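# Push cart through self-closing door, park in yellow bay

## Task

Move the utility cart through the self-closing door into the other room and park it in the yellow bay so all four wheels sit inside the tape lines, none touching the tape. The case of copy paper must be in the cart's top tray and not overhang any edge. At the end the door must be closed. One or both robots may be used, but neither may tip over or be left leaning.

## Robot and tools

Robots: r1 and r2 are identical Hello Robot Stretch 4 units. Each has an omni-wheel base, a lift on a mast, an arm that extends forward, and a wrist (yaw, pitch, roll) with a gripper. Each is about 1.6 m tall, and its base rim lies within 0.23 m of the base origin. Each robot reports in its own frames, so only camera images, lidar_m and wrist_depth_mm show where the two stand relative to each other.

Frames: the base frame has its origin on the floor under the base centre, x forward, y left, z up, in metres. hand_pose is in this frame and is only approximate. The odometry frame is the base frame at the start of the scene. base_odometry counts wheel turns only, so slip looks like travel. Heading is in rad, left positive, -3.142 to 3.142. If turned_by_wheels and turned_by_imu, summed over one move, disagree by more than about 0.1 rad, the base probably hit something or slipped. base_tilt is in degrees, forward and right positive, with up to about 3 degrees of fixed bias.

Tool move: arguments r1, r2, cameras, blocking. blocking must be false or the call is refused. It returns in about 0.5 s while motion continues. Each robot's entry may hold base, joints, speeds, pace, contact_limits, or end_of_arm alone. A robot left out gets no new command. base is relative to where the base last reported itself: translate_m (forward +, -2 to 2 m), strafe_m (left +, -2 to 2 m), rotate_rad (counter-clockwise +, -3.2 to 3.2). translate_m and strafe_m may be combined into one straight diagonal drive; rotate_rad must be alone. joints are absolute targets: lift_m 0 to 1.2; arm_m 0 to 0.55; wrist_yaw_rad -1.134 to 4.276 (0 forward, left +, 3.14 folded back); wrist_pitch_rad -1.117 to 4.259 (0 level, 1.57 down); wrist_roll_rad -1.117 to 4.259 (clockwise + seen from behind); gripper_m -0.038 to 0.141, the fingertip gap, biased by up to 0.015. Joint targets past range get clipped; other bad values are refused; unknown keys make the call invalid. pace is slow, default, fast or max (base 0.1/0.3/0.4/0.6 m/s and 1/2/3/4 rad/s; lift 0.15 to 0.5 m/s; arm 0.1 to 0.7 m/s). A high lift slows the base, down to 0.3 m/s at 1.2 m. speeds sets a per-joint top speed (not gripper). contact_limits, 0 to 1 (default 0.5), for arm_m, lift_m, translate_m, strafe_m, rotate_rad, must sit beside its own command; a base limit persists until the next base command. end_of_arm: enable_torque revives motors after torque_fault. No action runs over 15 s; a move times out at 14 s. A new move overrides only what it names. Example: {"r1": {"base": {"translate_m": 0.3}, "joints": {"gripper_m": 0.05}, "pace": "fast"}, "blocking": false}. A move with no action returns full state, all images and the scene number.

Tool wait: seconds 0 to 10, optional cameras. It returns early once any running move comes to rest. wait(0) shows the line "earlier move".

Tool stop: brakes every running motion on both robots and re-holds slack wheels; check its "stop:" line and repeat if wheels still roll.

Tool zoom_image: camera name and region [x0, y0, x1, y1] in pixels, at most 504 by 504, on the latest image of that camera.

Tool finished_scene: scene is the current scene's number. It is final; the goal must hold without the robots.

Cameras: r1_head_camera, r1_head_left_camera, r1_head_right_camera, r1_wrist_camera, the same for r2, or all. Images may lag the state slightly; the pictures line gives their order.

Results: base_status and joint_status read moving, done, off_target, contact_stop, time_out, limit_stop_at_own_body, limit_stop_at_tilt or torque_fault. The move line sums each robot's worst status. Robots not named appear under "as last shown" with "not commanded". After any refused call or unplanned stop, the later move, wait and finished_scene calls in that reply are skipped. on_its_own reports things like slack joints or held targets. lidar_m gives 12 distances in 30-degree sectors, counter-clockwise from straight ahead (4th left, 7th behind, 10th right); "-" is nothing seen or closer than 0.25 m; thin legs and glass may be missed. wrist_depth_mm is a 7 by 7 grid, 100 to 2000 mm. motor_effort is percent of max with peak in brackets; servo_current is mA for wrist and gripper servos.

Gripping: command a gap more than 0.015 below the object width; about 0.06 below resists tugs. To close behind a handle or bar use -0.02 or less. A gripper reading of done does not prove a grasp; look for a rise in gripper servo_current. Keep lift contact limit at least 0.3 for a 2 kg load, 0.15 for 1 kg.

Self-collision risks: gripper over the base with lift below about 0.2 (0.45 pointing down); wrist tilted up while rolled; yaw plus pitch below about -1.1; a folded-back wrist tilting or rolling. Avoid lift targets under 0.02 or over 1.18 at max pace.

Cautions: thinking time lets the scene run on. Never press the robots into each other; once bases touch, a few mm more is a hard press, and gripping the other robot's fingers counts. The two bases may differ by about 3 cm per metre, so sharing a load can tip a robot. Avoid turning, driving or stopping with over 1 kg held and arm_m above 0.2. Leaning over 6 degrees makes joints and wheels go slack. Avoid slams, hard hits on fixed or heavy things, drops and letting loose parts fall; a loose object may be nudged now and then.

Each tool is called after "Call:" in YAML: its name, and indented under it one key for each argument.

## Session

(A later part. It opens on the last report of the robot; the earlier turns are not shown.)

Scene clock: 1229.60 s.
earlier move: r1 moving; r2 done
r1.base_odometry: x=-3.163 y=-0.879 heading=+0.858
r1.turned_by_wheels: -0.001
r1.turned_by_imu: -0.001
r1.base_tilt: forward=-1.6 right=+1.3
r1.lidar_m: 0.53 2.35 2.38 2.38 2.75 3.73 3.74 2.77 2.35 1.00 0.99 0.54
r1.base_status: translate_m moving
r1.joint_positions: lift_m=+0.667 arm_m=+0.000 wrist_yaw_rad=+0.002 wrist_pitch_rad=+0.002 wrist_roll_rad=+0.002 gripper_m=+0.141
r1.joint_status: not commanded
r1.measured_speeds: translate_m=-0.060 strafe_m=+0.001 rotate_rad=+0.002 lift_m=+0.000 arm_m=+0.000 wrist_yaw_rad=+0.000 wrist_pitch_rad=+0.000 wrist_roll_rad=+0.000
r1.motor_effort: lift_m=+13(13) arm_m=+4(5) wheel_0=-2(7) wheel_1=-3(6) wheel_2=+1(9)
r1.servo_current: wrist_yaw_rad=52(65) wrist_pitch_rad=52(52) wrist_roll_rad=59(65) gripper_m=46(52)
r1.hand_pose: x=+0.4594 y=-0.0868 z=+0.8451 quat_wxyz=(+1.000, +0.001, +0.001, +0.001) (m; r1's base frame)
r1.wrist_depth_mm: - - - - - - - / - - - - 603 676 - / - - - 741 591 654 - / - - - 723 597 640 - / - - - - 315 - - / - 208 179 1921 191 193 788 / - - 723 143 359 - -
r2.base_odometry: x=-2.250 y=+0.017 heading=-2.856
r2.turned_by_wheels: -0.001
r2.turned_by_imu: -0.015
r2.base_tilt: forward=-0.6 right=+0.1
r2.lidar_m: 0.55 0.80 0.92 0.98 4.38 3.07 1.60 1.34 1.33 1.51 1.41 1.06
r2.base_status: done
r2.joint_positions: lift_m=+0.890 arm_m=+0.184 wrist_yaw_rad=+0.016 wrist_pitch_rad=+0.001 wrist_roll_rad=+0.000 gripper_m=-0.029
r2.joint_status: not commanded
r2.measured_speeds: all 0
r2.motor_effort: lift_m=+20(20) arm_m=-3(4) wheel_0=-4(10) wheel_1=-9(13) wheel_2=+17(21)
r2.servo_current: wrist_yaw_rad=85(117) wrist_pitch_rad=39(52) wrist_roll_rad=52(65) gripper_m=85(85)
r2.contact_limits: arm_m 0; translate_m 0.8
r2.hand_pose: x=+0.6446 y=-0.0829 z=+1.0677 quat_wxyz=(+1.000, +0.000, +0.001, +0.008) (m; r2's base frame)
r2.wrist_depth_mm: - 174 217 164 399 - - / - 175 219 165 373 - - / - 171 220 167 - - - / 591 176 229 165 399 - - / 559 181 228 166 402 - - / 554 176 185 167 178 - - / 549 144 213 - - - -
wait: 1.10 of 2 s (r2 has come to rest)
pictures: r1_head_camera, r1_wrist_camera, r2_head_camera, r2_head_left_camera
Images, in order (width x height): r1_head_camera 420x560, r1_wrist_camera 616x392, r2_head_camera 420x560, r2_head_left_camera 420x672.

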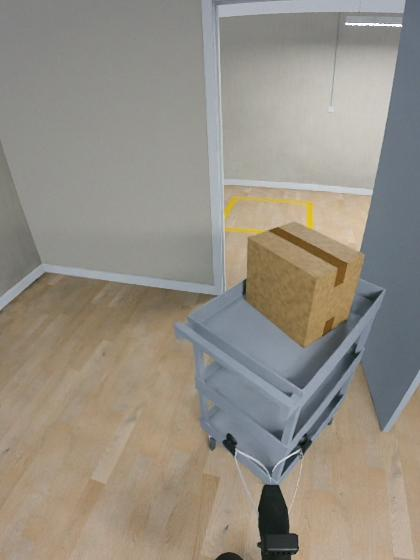

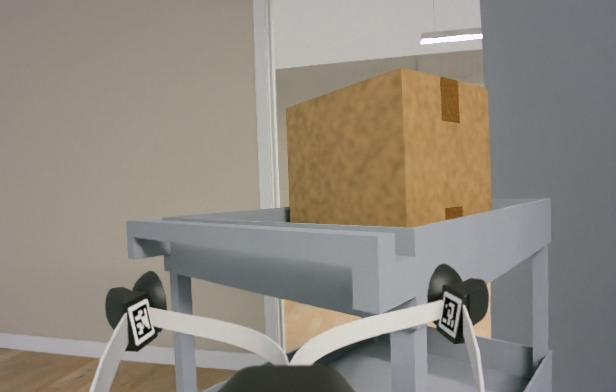

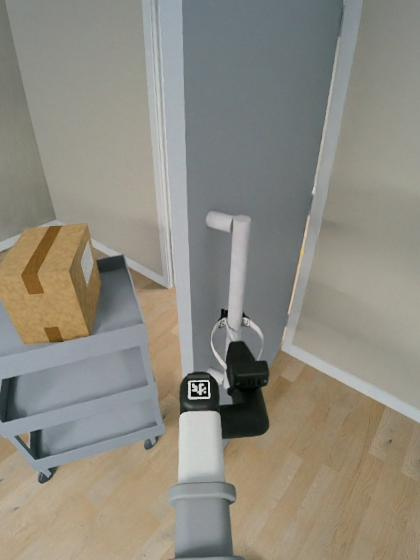

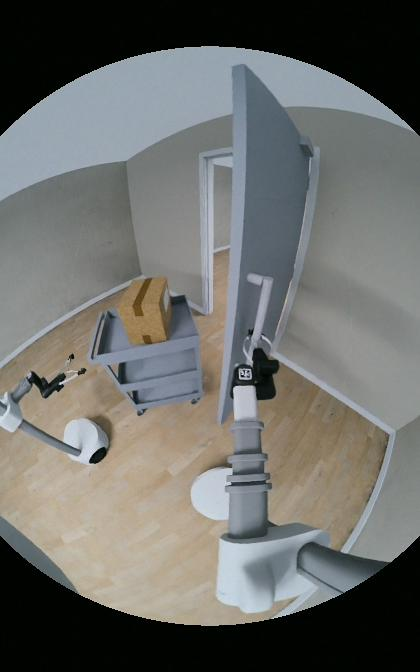

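Call:
move:
  blocking: false
  r1: {"base":{"translate_m":-0.1},"joints":{"wrist_roll_rad":1.57,"gripper_m":0.12,"lift_m":0.678},"pace":"slow"}

Call:
wait:
  seconds: 2.5

Call:
move:
  blocking: false
  r1: {"base":{"rotate_rad":-0.2},"pace":"slow"}

Call:
wait:
  seconds: 1.5
  cameras: ["r1_head_camera","r1_wrist_camera"]

Scene clock: 1236.90 s.
earlier move: r1 done
move: r1 moving
r1.base_odometry: x=-3.183 y=-0.902 heading=+0.858
r1.turned_by_wheels: +0.000
r1.turned_by_imu: -0.001
r1.base_tilt: forward=-1.6 right=+1.3
r1.lidar_m: 0.58 2.37 2.38 2.38 2.76 3.70 3.70 2.75 2.35 0.98 0.98 0.58
r1.base_status: translate_m moving
r1.joint_positions: lift_m=+0.678 arm_m=+0.000 wrist_yaw_rad=+0.002 wrist_pitch_rad=+0.002 wrist_roll_rad=+0.406 gripper_m=+0.135
r1.joint_status: lift_m moving; wrist_roll_rad moving; gripper_m moving
r1.measured_speeds: translate_m=-0.049 strafe_m=-0.001 rotate_rad=+0.000 lift_m=+0.000 arm_m=+0.000 wrist_yaw_rad=+0.000 wrist_pitch_rad=+0.000 wrist_roll_rad=+1.720
r1.motor_effort: lift_m=+24(25) arm_m=+4(4) wheel_0=-5(6) wheel_1=-6(6) wheel_2=+7(7)
r1.servo_current: wrist_yaw_rad=52(65) wrist_pitch_rad=39(46) wrist_roll_rad=85(111) gripper_m=59(65)
r1.hand_pose: x=+0.4594 y=-0.0868 z=+0.8551 quat_wxyz=(+0.979, +0.202, +0.001, +0.001) (m; r1's base frame)
r1.wrist_depth_mm: - - - - - - - / - - - 699 647 - - / - - - 707 627 699 - / - - - 750 615 - - / - - - - 362 - 820 / - 210 544 504 382 193 - / - - - 143 - 387 -
r2: as last shown
r2.turned_by_wheels: +0.000
r2.turned_by_imu: +0.000
r2.lidar_m: 0.58 0.80 0.90 0.99 4.38 3.10 1.64 1.33 1.33 1.51 1.42 1.06
r2.motor_effort: lift_m=+20(20) arm_m=-4(4) wheel_0=-4(4) wheel_1=-9(9) wheel_2=+17(17)
r2.servo_current: wrist_yaw_rad=85(91) wrist_pitch_rad=33(46) wrist_roll_rad=52(52) gripper_m=78(85)
r2.contact_limits: arm_m 0; translate_m 0.8
r2.wrist_depth_mm: - 175 217 164 397 - - / - 175 219 165 375 - - / - 170 219 167 - - - / 597 176 228 165 399 - - / 559 181 229 166 399 - - / 554 177 185 167 178 - - / 554 143 213 - - - -
pictures: none

Scene clock: 1238.67 s.
earlier move: r1 done
r1.base_odometry: x=-3.240 y=-0.969 heading=+0.858
r1.turned_by_wheels: +0.000
r1.turned_by_imu: +0.000
r1.base_tilt: forward=-1.6 right=+1.3
r1.lidar_m: 0.65 2.49 2.42 2.42 2.77 3.61 3.61 2.75 2.33 1.14 1.02 0.67
r1.base_status: done
r1.joint_positions: lift_m=+0.678 arm_m=+0.000 wrist_yaw_rad=+0.002 wrist_pitch_rad=+0.002 wrist_roll_rad=+1.568 gripper_m=+0.120
r1.joint_status: all done
r1.measured_speeds: all 0
r1.motor_effort: lift_m=+24(26) arm_m=+4(5) wheel_0=-5(7) wheel_1=-2(6) wheel_2=+2(8)
r1.servo_current: wrist_yaw_rad=46(72) wrist_pitch_rad=39(52) wrist_roll_rad=52(111) gripper_m=39(72)
r1.hand_pose: x=+0.4594 y=-0.0868 z=+0.8551 quat_wxyz=(+0.708, +0.706, +0.002, +0.000) (m; r1's base frame)
r1.wrist_depth_mm: - - - - - 1397 - / 1756 - 768 732 - - - / 1863 - 707 683 484 480 - / 1863 - 778 508 - 484 508 / - - - 603 - - 609 / - - - 627 - 213 1229 / - - - 145 - 1808 1255
r2.base_odometry: x=-2.250 y=+0.017 heading=-2.856
r2.turned_by_wheels: +0.000
r2.turned_by_imu: +0.000
r2.base_tilt: forward=-0.6 right=+0.1
r2.lidar_m: 0.57 0.80 0.91 0.99 4.42 3.03 1.62 1.34 1.30 1.51 1.44 1.01
r2.base_status: not commanded
r2.joint_positions: lift_m=+0.890 arm_m=+0.184 wrist_yaw_rad=+0.016 wrist_pitch_rad=+0.001 wrist_roll_rad=+0.000 gripper_m=-0.029
r2.joint_status: not commanded
r2.measured_speeds: all 0
r2.motor_effort: lift_m=+20(20) arm_m=-4(4) wheel_0=-4(4) wheel_1=-9(9) wheel_2=+17(17)
r2.servo_current: wrist_yaw_rad=85(104) wrist_pitch_rad=39(46) wrist_roll_rad=46(59) gripper_m=78(91)
r2.contact_limits: arm_m 0; translate_m 0.8
r2.hand_pose: x=+0.6446 y=-0.0829 z=+1.0677 quat_wxyz=(+1.000, +0.000, +0.001, +0.008) (m; r2's base frame)
r2.wrist_depth_mm: - 174 217 164 397 - - / - 175 220 165 373 - - / - 171 220 166 - - - / 597 177 228 164 399 - - / 564 181 229 167 402 - - / 549 176 185 167 178 - - / 554 143 213 - - - -
wait: 1.77 of 2.5 s (r1 has come to rest)
pictures: none

Scene clock: 1239.17 s.
move: r1 moving
r1.base_odometry: x=-3.240 y=-0.969 heading=+0.735
r1.turned_by_wheels: -0.123
r1.turned_by_imu: -0.124
r1.base_tilt: forward=-1.6 right=+1.3
r1.lidar_m: 0.65 0.94 2.44 2.42 2.58 3.69 3.62 2.95 2.37 2.33 1.00 0.88
r1.base_status: rotate_rad moving
r1.joint_positions: lift_m=+0.678 arm_m=+0.000 wrist_yaw_rad=+0.002 wrist_pitch_rad=+0.002 wrist_roll_rad=+1.568 gripper_m=+0.120
r1.joint_status: not commanded
r1.measured_speeds: translate_m=-0.001 strafe_m=+0.001 rotate_rad=-0.421 lift_m=+0.000 arm_m=+0.000 wrist_yaw_rad=+0.000 wrist_pitch_rad=+0.000 wrist_roll_rad=+0.000
r1.motor_effort: lift_m=+24(24) arm_m=+4(4) wheel_0=+4(7) wheel_1=+4(5) wheel_2=+4(6)
r1.servo_current: wrist_yaw_rad=46(65) wrist_pitch_rad=46(46) wrist_roll_rad=52(59) gripper_m=46(46)
r1.hand_pose: x=+0.4594 y=-0.0868 z=+0.8551 quat_wxyz=(+0.708, +0.706, +0.002, +0.000) (m; r1's base frame)
r1.wrist_depth_mm: - - - - - - 1182 / 1863 - - - - 1537 1025 / 1808 - 759 640 - - - / 1921 - 707 676 492 492 - / 1921 - 866 512 - - 535 / - 213 - 585 211 212 1182 / - - - 144 - 1661 1205
r2: as last shown
r2.lidar_m: 0.58 0.79 0.91 0.96 4.41 3.04 1.62 1.32 1.31 1.51 1.42 1.06
r2.servo_current: wrist_yaw_rad=98(98) wrist_pitch_rad=52(52) wrist_roll_rad=39(65) gripper_m=78(78)
r2.contact_limits: arm_m 0; translate_m 0.8
r2.wrist_depth_mm: - 174 218 164 397 - - / - 175 219 165 375 - - / - 171 220 166 - - - / 591 177 228 165 399 - - / 559 181 229 166 399 - - / 559 176 185 167 178 - - / 549 144 213 - - - -
pictures: none

Scene clock: 1239.83 s.
earlier move: r1 done
r1.base_odometry: x=-3.240 y=-0.969 heading=+0.658
r1.turned_by_wheels: -0.077
r1.turned_by_imu: -0.077
r1.base_tilt: forward=-1.6 right=+1.2
r1.lidar_m: 0.65 0.85 2.47 2.40 2.54 3.62 3.67 3.17 2.39 2.33 1.01 1.12
r1.base_status: done
r1.joint_positions: lift_m=+0.678 arm_m=+0.000 wrist_yaw_rad=+0.002 wrist_pitch_rad=+0.002 wrist_roll_rad=+1.568 gripper_m=+0.120
r1.joint_status: not commanded
r1.measured_speeds: all 0
r1.motor_effort: lift_m=+24(24) arm_m=+4(4) wheel_0=+4(7) wheel_1=+1(5) wheel_2=+1(6)
r1.servo_current: wrist_yaw_rad=72(72) wrist_pitch_rad=39(46) wrist_roll_rad=52(59) gripper_m=46(46)
r1.hand_pose: x=+0.4594 y=-0.0868 z=+0.8551 quat_wxyz=(+0.708, +0.706, +0.002, +0.000) (m; r1's base frame)
r1.wrist_depth_mm: - 976 1008 - - - - / - - - - - - 1205 / 1921 - - - - 1537 - / 1863 - 788 741 - - - / 1863 - 741 707 492 504 - / 1921 214 798 488 198 200 530 / - 139 - 145 - - 1098
r2.base_odometry: x=-2.250 y=+0.017 heading=-2.856
r2.turned_by_wheels: +0.000
r2.turned_by_imu: +0.000
r2.base_tilt: forward=-0.6 right=+0.2
r2.lidar_m: 0.56 0.80 0.93 0.99 4.40 3.06 1.64 1.33 1.31 1.50 1.44 1.02
r2.base_status: not commanded
r2.joint_positions: lift_m=+0.890 arm_m=+0.184 wrist_yaw_rad=+0.016 wrist_pitch_rad=+0.001 wrist_roll_rad=+0.000 gripper_m=-0.029
r2.joint_status: not commanded
r2.measured_speeds: all 0
r2.motor_effort: lift_m=+20(20) arm_m=-4(4) wheel_0=-4(4) wheel_1=-9(9) wheel_2=+17(17)
r2.servo_current: wrist_yaw_rad=91(98) wrist_pitch_rad=39(52) wrist_roll_rad=52(65) gripper_m=78(85)
r2.contact_limits: arm_m 0; translate_m 0.8
r2.hand_pose: x=+0.6446 y=-0.0829 z=+1.0677 quat_wxyz=(+1.000, +0.000, +0.001, +0.008) (m; r2's base frame)
r2.wrist_depth_mm: - 174 217 164 397 - - / - 175 219 164 375 - - / - 171 219 167 - - - / 591 176 228 165 399 - - / 559 181 228 166 402 - - / 554 176 185 167 178 - - / 554 143 213 - - - -
wait: 0.67 of 1.5 s (r1 has come to rest)
pictures: r1_head_camera, r1_wrist_camera
Images, in order (width x height): r1_head_camera 420x560, r1_wrist_camera 616x392.

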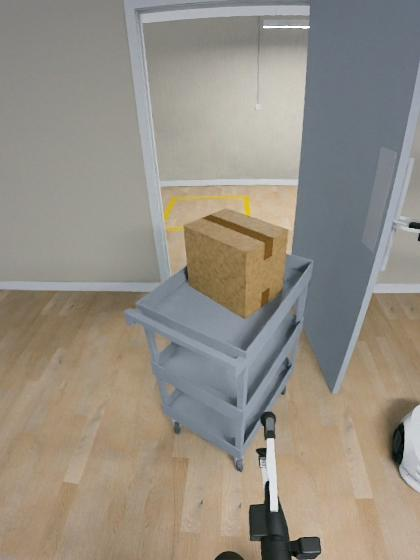

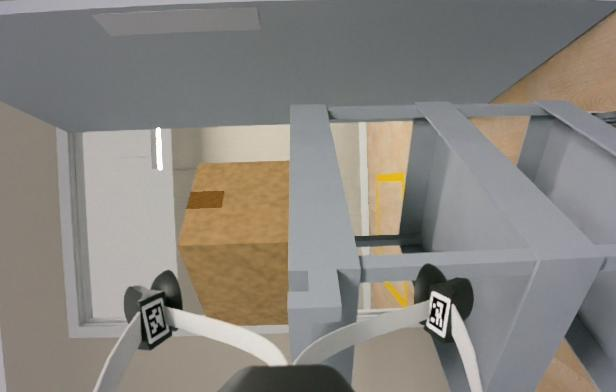

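Call:
move:
  blocking: false
  r1: {"base":{"strafe_m":0.19,"translate_m":0.12}}

Call:
wait:
  seconds: 2
  cameras: ["r1_head_camera","r1_wrist_camera"]

Scene clock: 1255.13 s.
move: r1 moving
r1.base_odometry: x=-3.243 y=-0.937 heading=+0.658
r1.turned_by_wheels: +0.000
r1.turned_by_imu: +0.000
r1.base_tilt: forward=-1.6 right=+1.3
r1.lidar_m: 0.64 0.83 2.46 2.38 2.51 3.57 3.70 3.20 2.43 2.36 1.01 0.96
r1.base_status: translate_m moving; strafe_m moving
r1.joint_positions: lift_m=+0.678 arm_m=+0.000 wrist_yaw_rad=+0.002 wrist_pitch_rad=+0.002 wrist_roll_rad=+1.568 gripper_m=+0.120
r1.joint_status: not commanded
r1.measured_speeds: translate_m=+0.063 strafe_m=+0.104 rotate_rad=+0.000 lift_m=+0.000 arm_m=+0.000 wrist_yaw_rad=+0.000 wrist_pitch_rad=+0.000 wrist_roll_rad=+0.000
r1.motor_effort: lift_m=+24(24) arm_m=+4(4) wheel_0=-3(9) wheel_1=+9(10) wheel_2=-6(6)
r1.servo_current: wrist_yaw_rad=46(59) wrist_pitch_rad=33(46) wrist_roll_rad=46(59) gripper_m=33(52)
r1.hand_pose: x=+0.4594 y=-0.0868 z=+0.8551 quat_wxyz=(+0.708, +0.706, +0.002, +0.000) (m; r1's base frame)
r1.wrist_depth_mm: - 991 976 - - - - / - - - - - - 1182 / 1921 - - 991 - 1464 1060 / 1863 - 759 723 - - - / 1921 - 707 699 484 488 - / 1983 216 798 439 211 201 525 / - 139 - 144 - - 615
r2: as last shown
r2.base_tilt: forward=-0.6 right=+0.1
r2.lidar_m: 0.57 0.81 0.92 0.98 4.42 3.09 1.62 1.35 1.33 1.51 1.45 1.10
r2.servo_current: wrist_yaw_rad=98(98) wrist_pitch_rad=39(46) wrist_roll_rad=46(59) gripper_m=78(85)
r2.contact_limits: arm_m 0; translate_m 0.8
r2.wrist_depth_mm: - 174 218 163 399 - - / - 175 219 165 375 - - / - 171 220 167 - - - / 597 177 228 165 402 - - / 559 182 228 166 402 - - / 554 177 186 167 178 - - / 554 143 213 - - - -
pictures: none

Scene clock: 1256.83 s.
earlier move: r1 done
r1.base_odometry: x=-3.261 y=-0.745 heading=+0.658
r1.turned_by_wheels: +0.000
r1.turned_by_imu: +0.001
r1.base_tilt: forward=-1.6 right=+1.3
r1.lidar_m: 0.59 2.16 2.27 2.21 2.35 3.29 3.80 3.43 2.58 2.52 1.12 0.56
r1.base_status: done
r1.joint_positions: lift_m=+0.678 arm_m=+0.000 wrist_yaw_rad=+0.002 wrist_pitch_rad=+0.002 wrist_roll_rad=+1.568 gripper_m=+0.120
r1.joint_status: not commanded
r1.measured_speeds: all 0
r1.motor_effort: lift_m=+24(24) arm_m=+4(4) wheel_0=-1(9) wheel_1=+0(11) wheel_2=-2(7)
r1.servo_current: wrist_yaw_rad=39(72) wrist_pitch_rad=46(52) wrist_roll_rad=39(65) gripper_m=46(52)
r1.hand_pose: x=+0.4594 y=-0.0868 z=+0.8552 quat_wxyz=(+0.708, +0.706, +0.002, +0.000) (m; r1's base frame)
r1.wrist_depth_mm: - - - 574 - - - / 1756 - 647 377 373 375 377 / 1863 - 609 327 - - - / 1863 - 691 362 - - - / 1863 - - 484 - - 496 / - 193 - 445 191 211 544 / - 139 - 145 - 1863 1182
r2.base_odometry: x=-2.250 y=+0.017 heading=-2.856
r2.turned_by_wheels: +0.000
r2.turned_by_imu: +0.000
r2.base_tilt: forward=-0.6 right=+0.1
r2.lidar_m: 0.56 0.81 0.92 1.13 4.41 3.05 1.61 1.33 1.32 1.47 1.41 1.07
r2.base_status: not commanded
r2.joint_positions: lift_m=+0.890 arm_m=+0.184 wrist_yaw_rad=+0.016 wrist_pitch_rad=+0.001 wrist_roll_rad=+0.000 gripper_m=-0.029
r2.joint_status: not commanded
r2.measured_speeds: all 0
r2.motor_effort: lift_m=+20(20) arm_m=-4(4) wheel_0=-4(4) wheel_1=-9(9) wheel_2=+17(17)
r2.servo_current: wrist_yaw_rad=85(104) wrist_pitch_rad=46(46) wrist_roll_rad=26(59) gripper_m=85(85)
r2.contact_limits: arm_m 0; translate_m 0.8
r2.hand_pose: x=+0.6446 y=-0.0829 z=+1.0677 quat_wxyz=(+1.000, +0.000, +0.001, +0.008) (m; r2's base frame)
r2.wrist_depth_mm: - 174 218 163 399 - - / - 175 219 165 375 - - / - 171 220 167 - - - / 585 176 229 165 399 - - / 559 182 228 166 399 - - / 554 176 185 167 178 - - / 549 144 213 - - - -
wait: 1.70 of 2 s (r1 has come to rest)
pictures: r1_head_camera, r1_wrist_camera
Images, in order (width x height): r1_head_camera 420x560, r1_wrist_camera 616x392.

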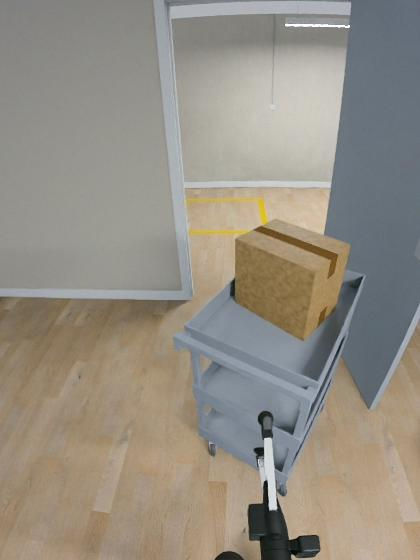

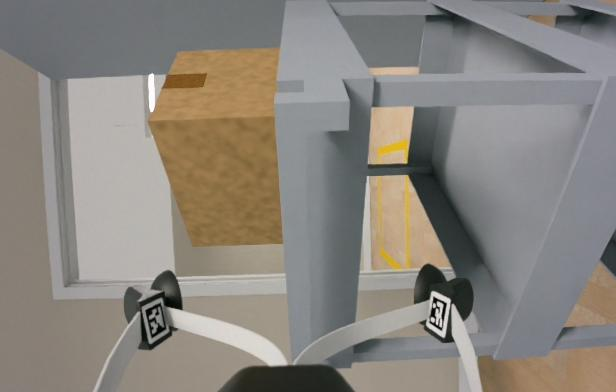

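Call:
move:
  blocking: false
  r1: {"base":{"strafe_m":0.06,"translate_m":0.24},"pace":"slow","contact_limits":{"translate_m":0.2}}

Call:
wait:
  seconds: 4
  cameras: ["r1_head_camera","r1_wrist_camera"]

Scene clock: 1270.90 s.
move: r1 moving
r1.base_odometry: x=-3.253 y=-0.735 heading=+0.658
r1.turned_by_wheels: +0.000
r1.turned_by_imu: +0.000
r1.base_tilt: forward=-1.6 right=+1.3
r1.lidar_m: 0.58 2.13 2.28 2.20 2.32 3.31 3.82 3.44 2.58 2.52 1.13 0.52
r1.base_status: translate_m moving; strafe_m moving
r1.joint_positions: lift_m=+0.678 arm_m=+0.000 wrist_yaw_rad=+0.002 wrist_pitch_rad=+0.002 wrist_roll_rad=+1.568 gripper_m=+0.120
r1.joint_status: not commanded
r1.measured_speeds: translate_m=+0.049 strafe_m=+0.012 rotate_rad=-0.003 lift_m=+0.000 arm_m=+0.000 wrist_yaw_rad=+0.000 wrist_pitch_rad=+0.000 wrist_roll_rad=+0.000
r1.motor_effort: lift_m=+24(24) arm_m=+4(4) wheel_0=+5(6) wheel_1=+6(7) wheel_2=-7(7)
r1.servo_current: wrist_yaw_rad=52(52) wrist_pitch_rad=39(52) wrist_roll_rad=65(65) gripper_m=46(52)
r1.contact_limits: translate_m 0.2
r1.hand_pose: x=+0.4594 y=-0.0868 z=+0.8552 quat_wxyz=(+0.708, +0.706, +0.002, +0.000) (m; r1's base frame)
r1.wrist_depth_mm: - - - 535 - - - / 1756 - 627 349 362 362 362 / 1756 - 603 320 1078 - - / 1708 - 683 359 - - - / 1808 - - 477 - - 488 / - 193 - 433 191 200 535 / - 139 - 145 - - 1182
r2: as last shown
r2.lidar_m: 0.53 0.80 0.90 1.15 4.38 3.05 1.61 1.33 1.30 1.48 1.42 1.06
r2.motor_effort: lift_m=+20(20) arm_m=-4(4) wheel_0=-3(4) wheel_1=-9(9) wheel_2=+17(17)
r2.servo_current: wrist_yaw_rad=98(98) wrist_pitch_rad=39(46) wrist_roll_rad=39(52) gripper_m=78(85)
r2.contact_limits: arm_m 0; translate_m 0.8
r2.wrist_depth_mm: - 174 219 164 397 - - / - 175 219 165 375 - - / - 171 219 167 - - - / 597 177 228 165 402 - - / 559 181 228 166 402 - - / 549 176 185 167 178 - - / 549 144 213 - - - -
pictures: none

Scene clock: 1274.13 s.
earlier move: r1 done
r1.base_odometry: x=-3.108 y=-0.551 heading=+0.658
r1.turned_by_wheels: +0.000
r1.turned_by_imu: +0.000
r1.base_tilt: forward=-1.6 right=+1.3
r1.lidar_m: 0.46 1.91 2.21 2.15 2.27 3.18 4.07 3.54 2.66 1.10 1.09 0.38
r1.base_status: done
r1.joint_positions: lift_m=+0.678 arm_m=+0.000 wrist_yaw_rad=+0.002 wrist_pitch_rad=+0.002 wrist_roll_rad=+1.568 gripper_m=+0.120
r1.joint_status: not commanded
r1.measured_speeds: all 0
r1.motor_effort: lift_m=+24(24) arm_m=+4(4) wheel_0=+3(7) wheel_1=+3(7) wheel_2=-1(7)
r1.servo_current: wrist_yaw_rad=72(72) wrist_pitch_rad=46(52) wrist_roll_rad=46(72) gripper_m=46(52)
r1.contact_limits: translate_m 0.2
r1.hand_pose: x=+0.4594 y=-0.0868 z=+0.8552 quat_wxyz=(+0.708, +0.706, +0.002, +0.000) (m; r1's base frame)
r1.wrist_depth_mm: 359 357 355 119 177 - - / - 399 399 183 191 - - / - 452 452 - 207 - - / - 549 517 223 227 1863 - / - - - 249 252 1863 - / - 193 - 189 193 213 1308 / - 139 - 145 364 373 415
r2.base_odometry: x=-2.250 y=+0.017 heading=-2.856
r2.turned_by_wheels: +0.000
r2.turned_by_imu: +0.000
r2.base_tilt: forward=-0.6 right=+0.1
r2.lidar_m: 0.56 0.80 0.93 1.24 4.41 3.05 1.62 1.35 1.29 1.52 1.43 1.06
r2.base_status: not commanded
r2.joint_positions: lift_m=+0.890 arm_m=+0.184 wrist_yaw_rad=+0.016 wrist_pitch_rad=+0.001 wrist_roll_rad=+0.000 gripper_m=-0.029
r2.joint_status: not commanded
r2.measured_speeds: all 0
r2.motor_effort: lift_m=+20(20) arm_m=-4(4) wheel_0=-4(4) wheel_1=-9(9) wheel_2=+17(17)
r2.servo_current: wrist_yaw_rad=85(98) wrist_pitch_rad=39(46) wrist_roll_rad=46(65) gripper_m=72(91)
r2.contact_limits: arm_m 0; translate_m 0.8
r2.hand_pose: x=+0.6446 y=-0.0829 z=+1.0677 quat_wxyz=(+1.000, +0.000, +0.001, +0.008) (m; r2's base frame)
r2.wrist_depth_mm: - 174 218 164 397 - - / - 175 219 165 375 - - / - 171 218 167 - - - / 597 177 228 164 399 - - / 554 182 229 166 402 - - / 549 176 186 167 178 - - / 549 143 213 - - - -
wait: 3.23 of 4 s (r1 has come to rest)
pictures: r1_head_camera, r1_wrist_camera
Images, in order (width x height): r1_head_camera 420x560, r1_wrist_camera 616x392.

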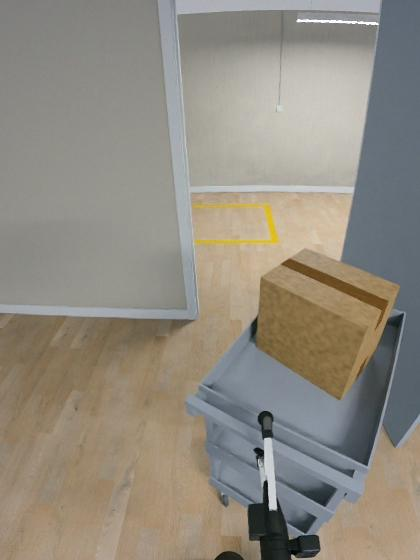

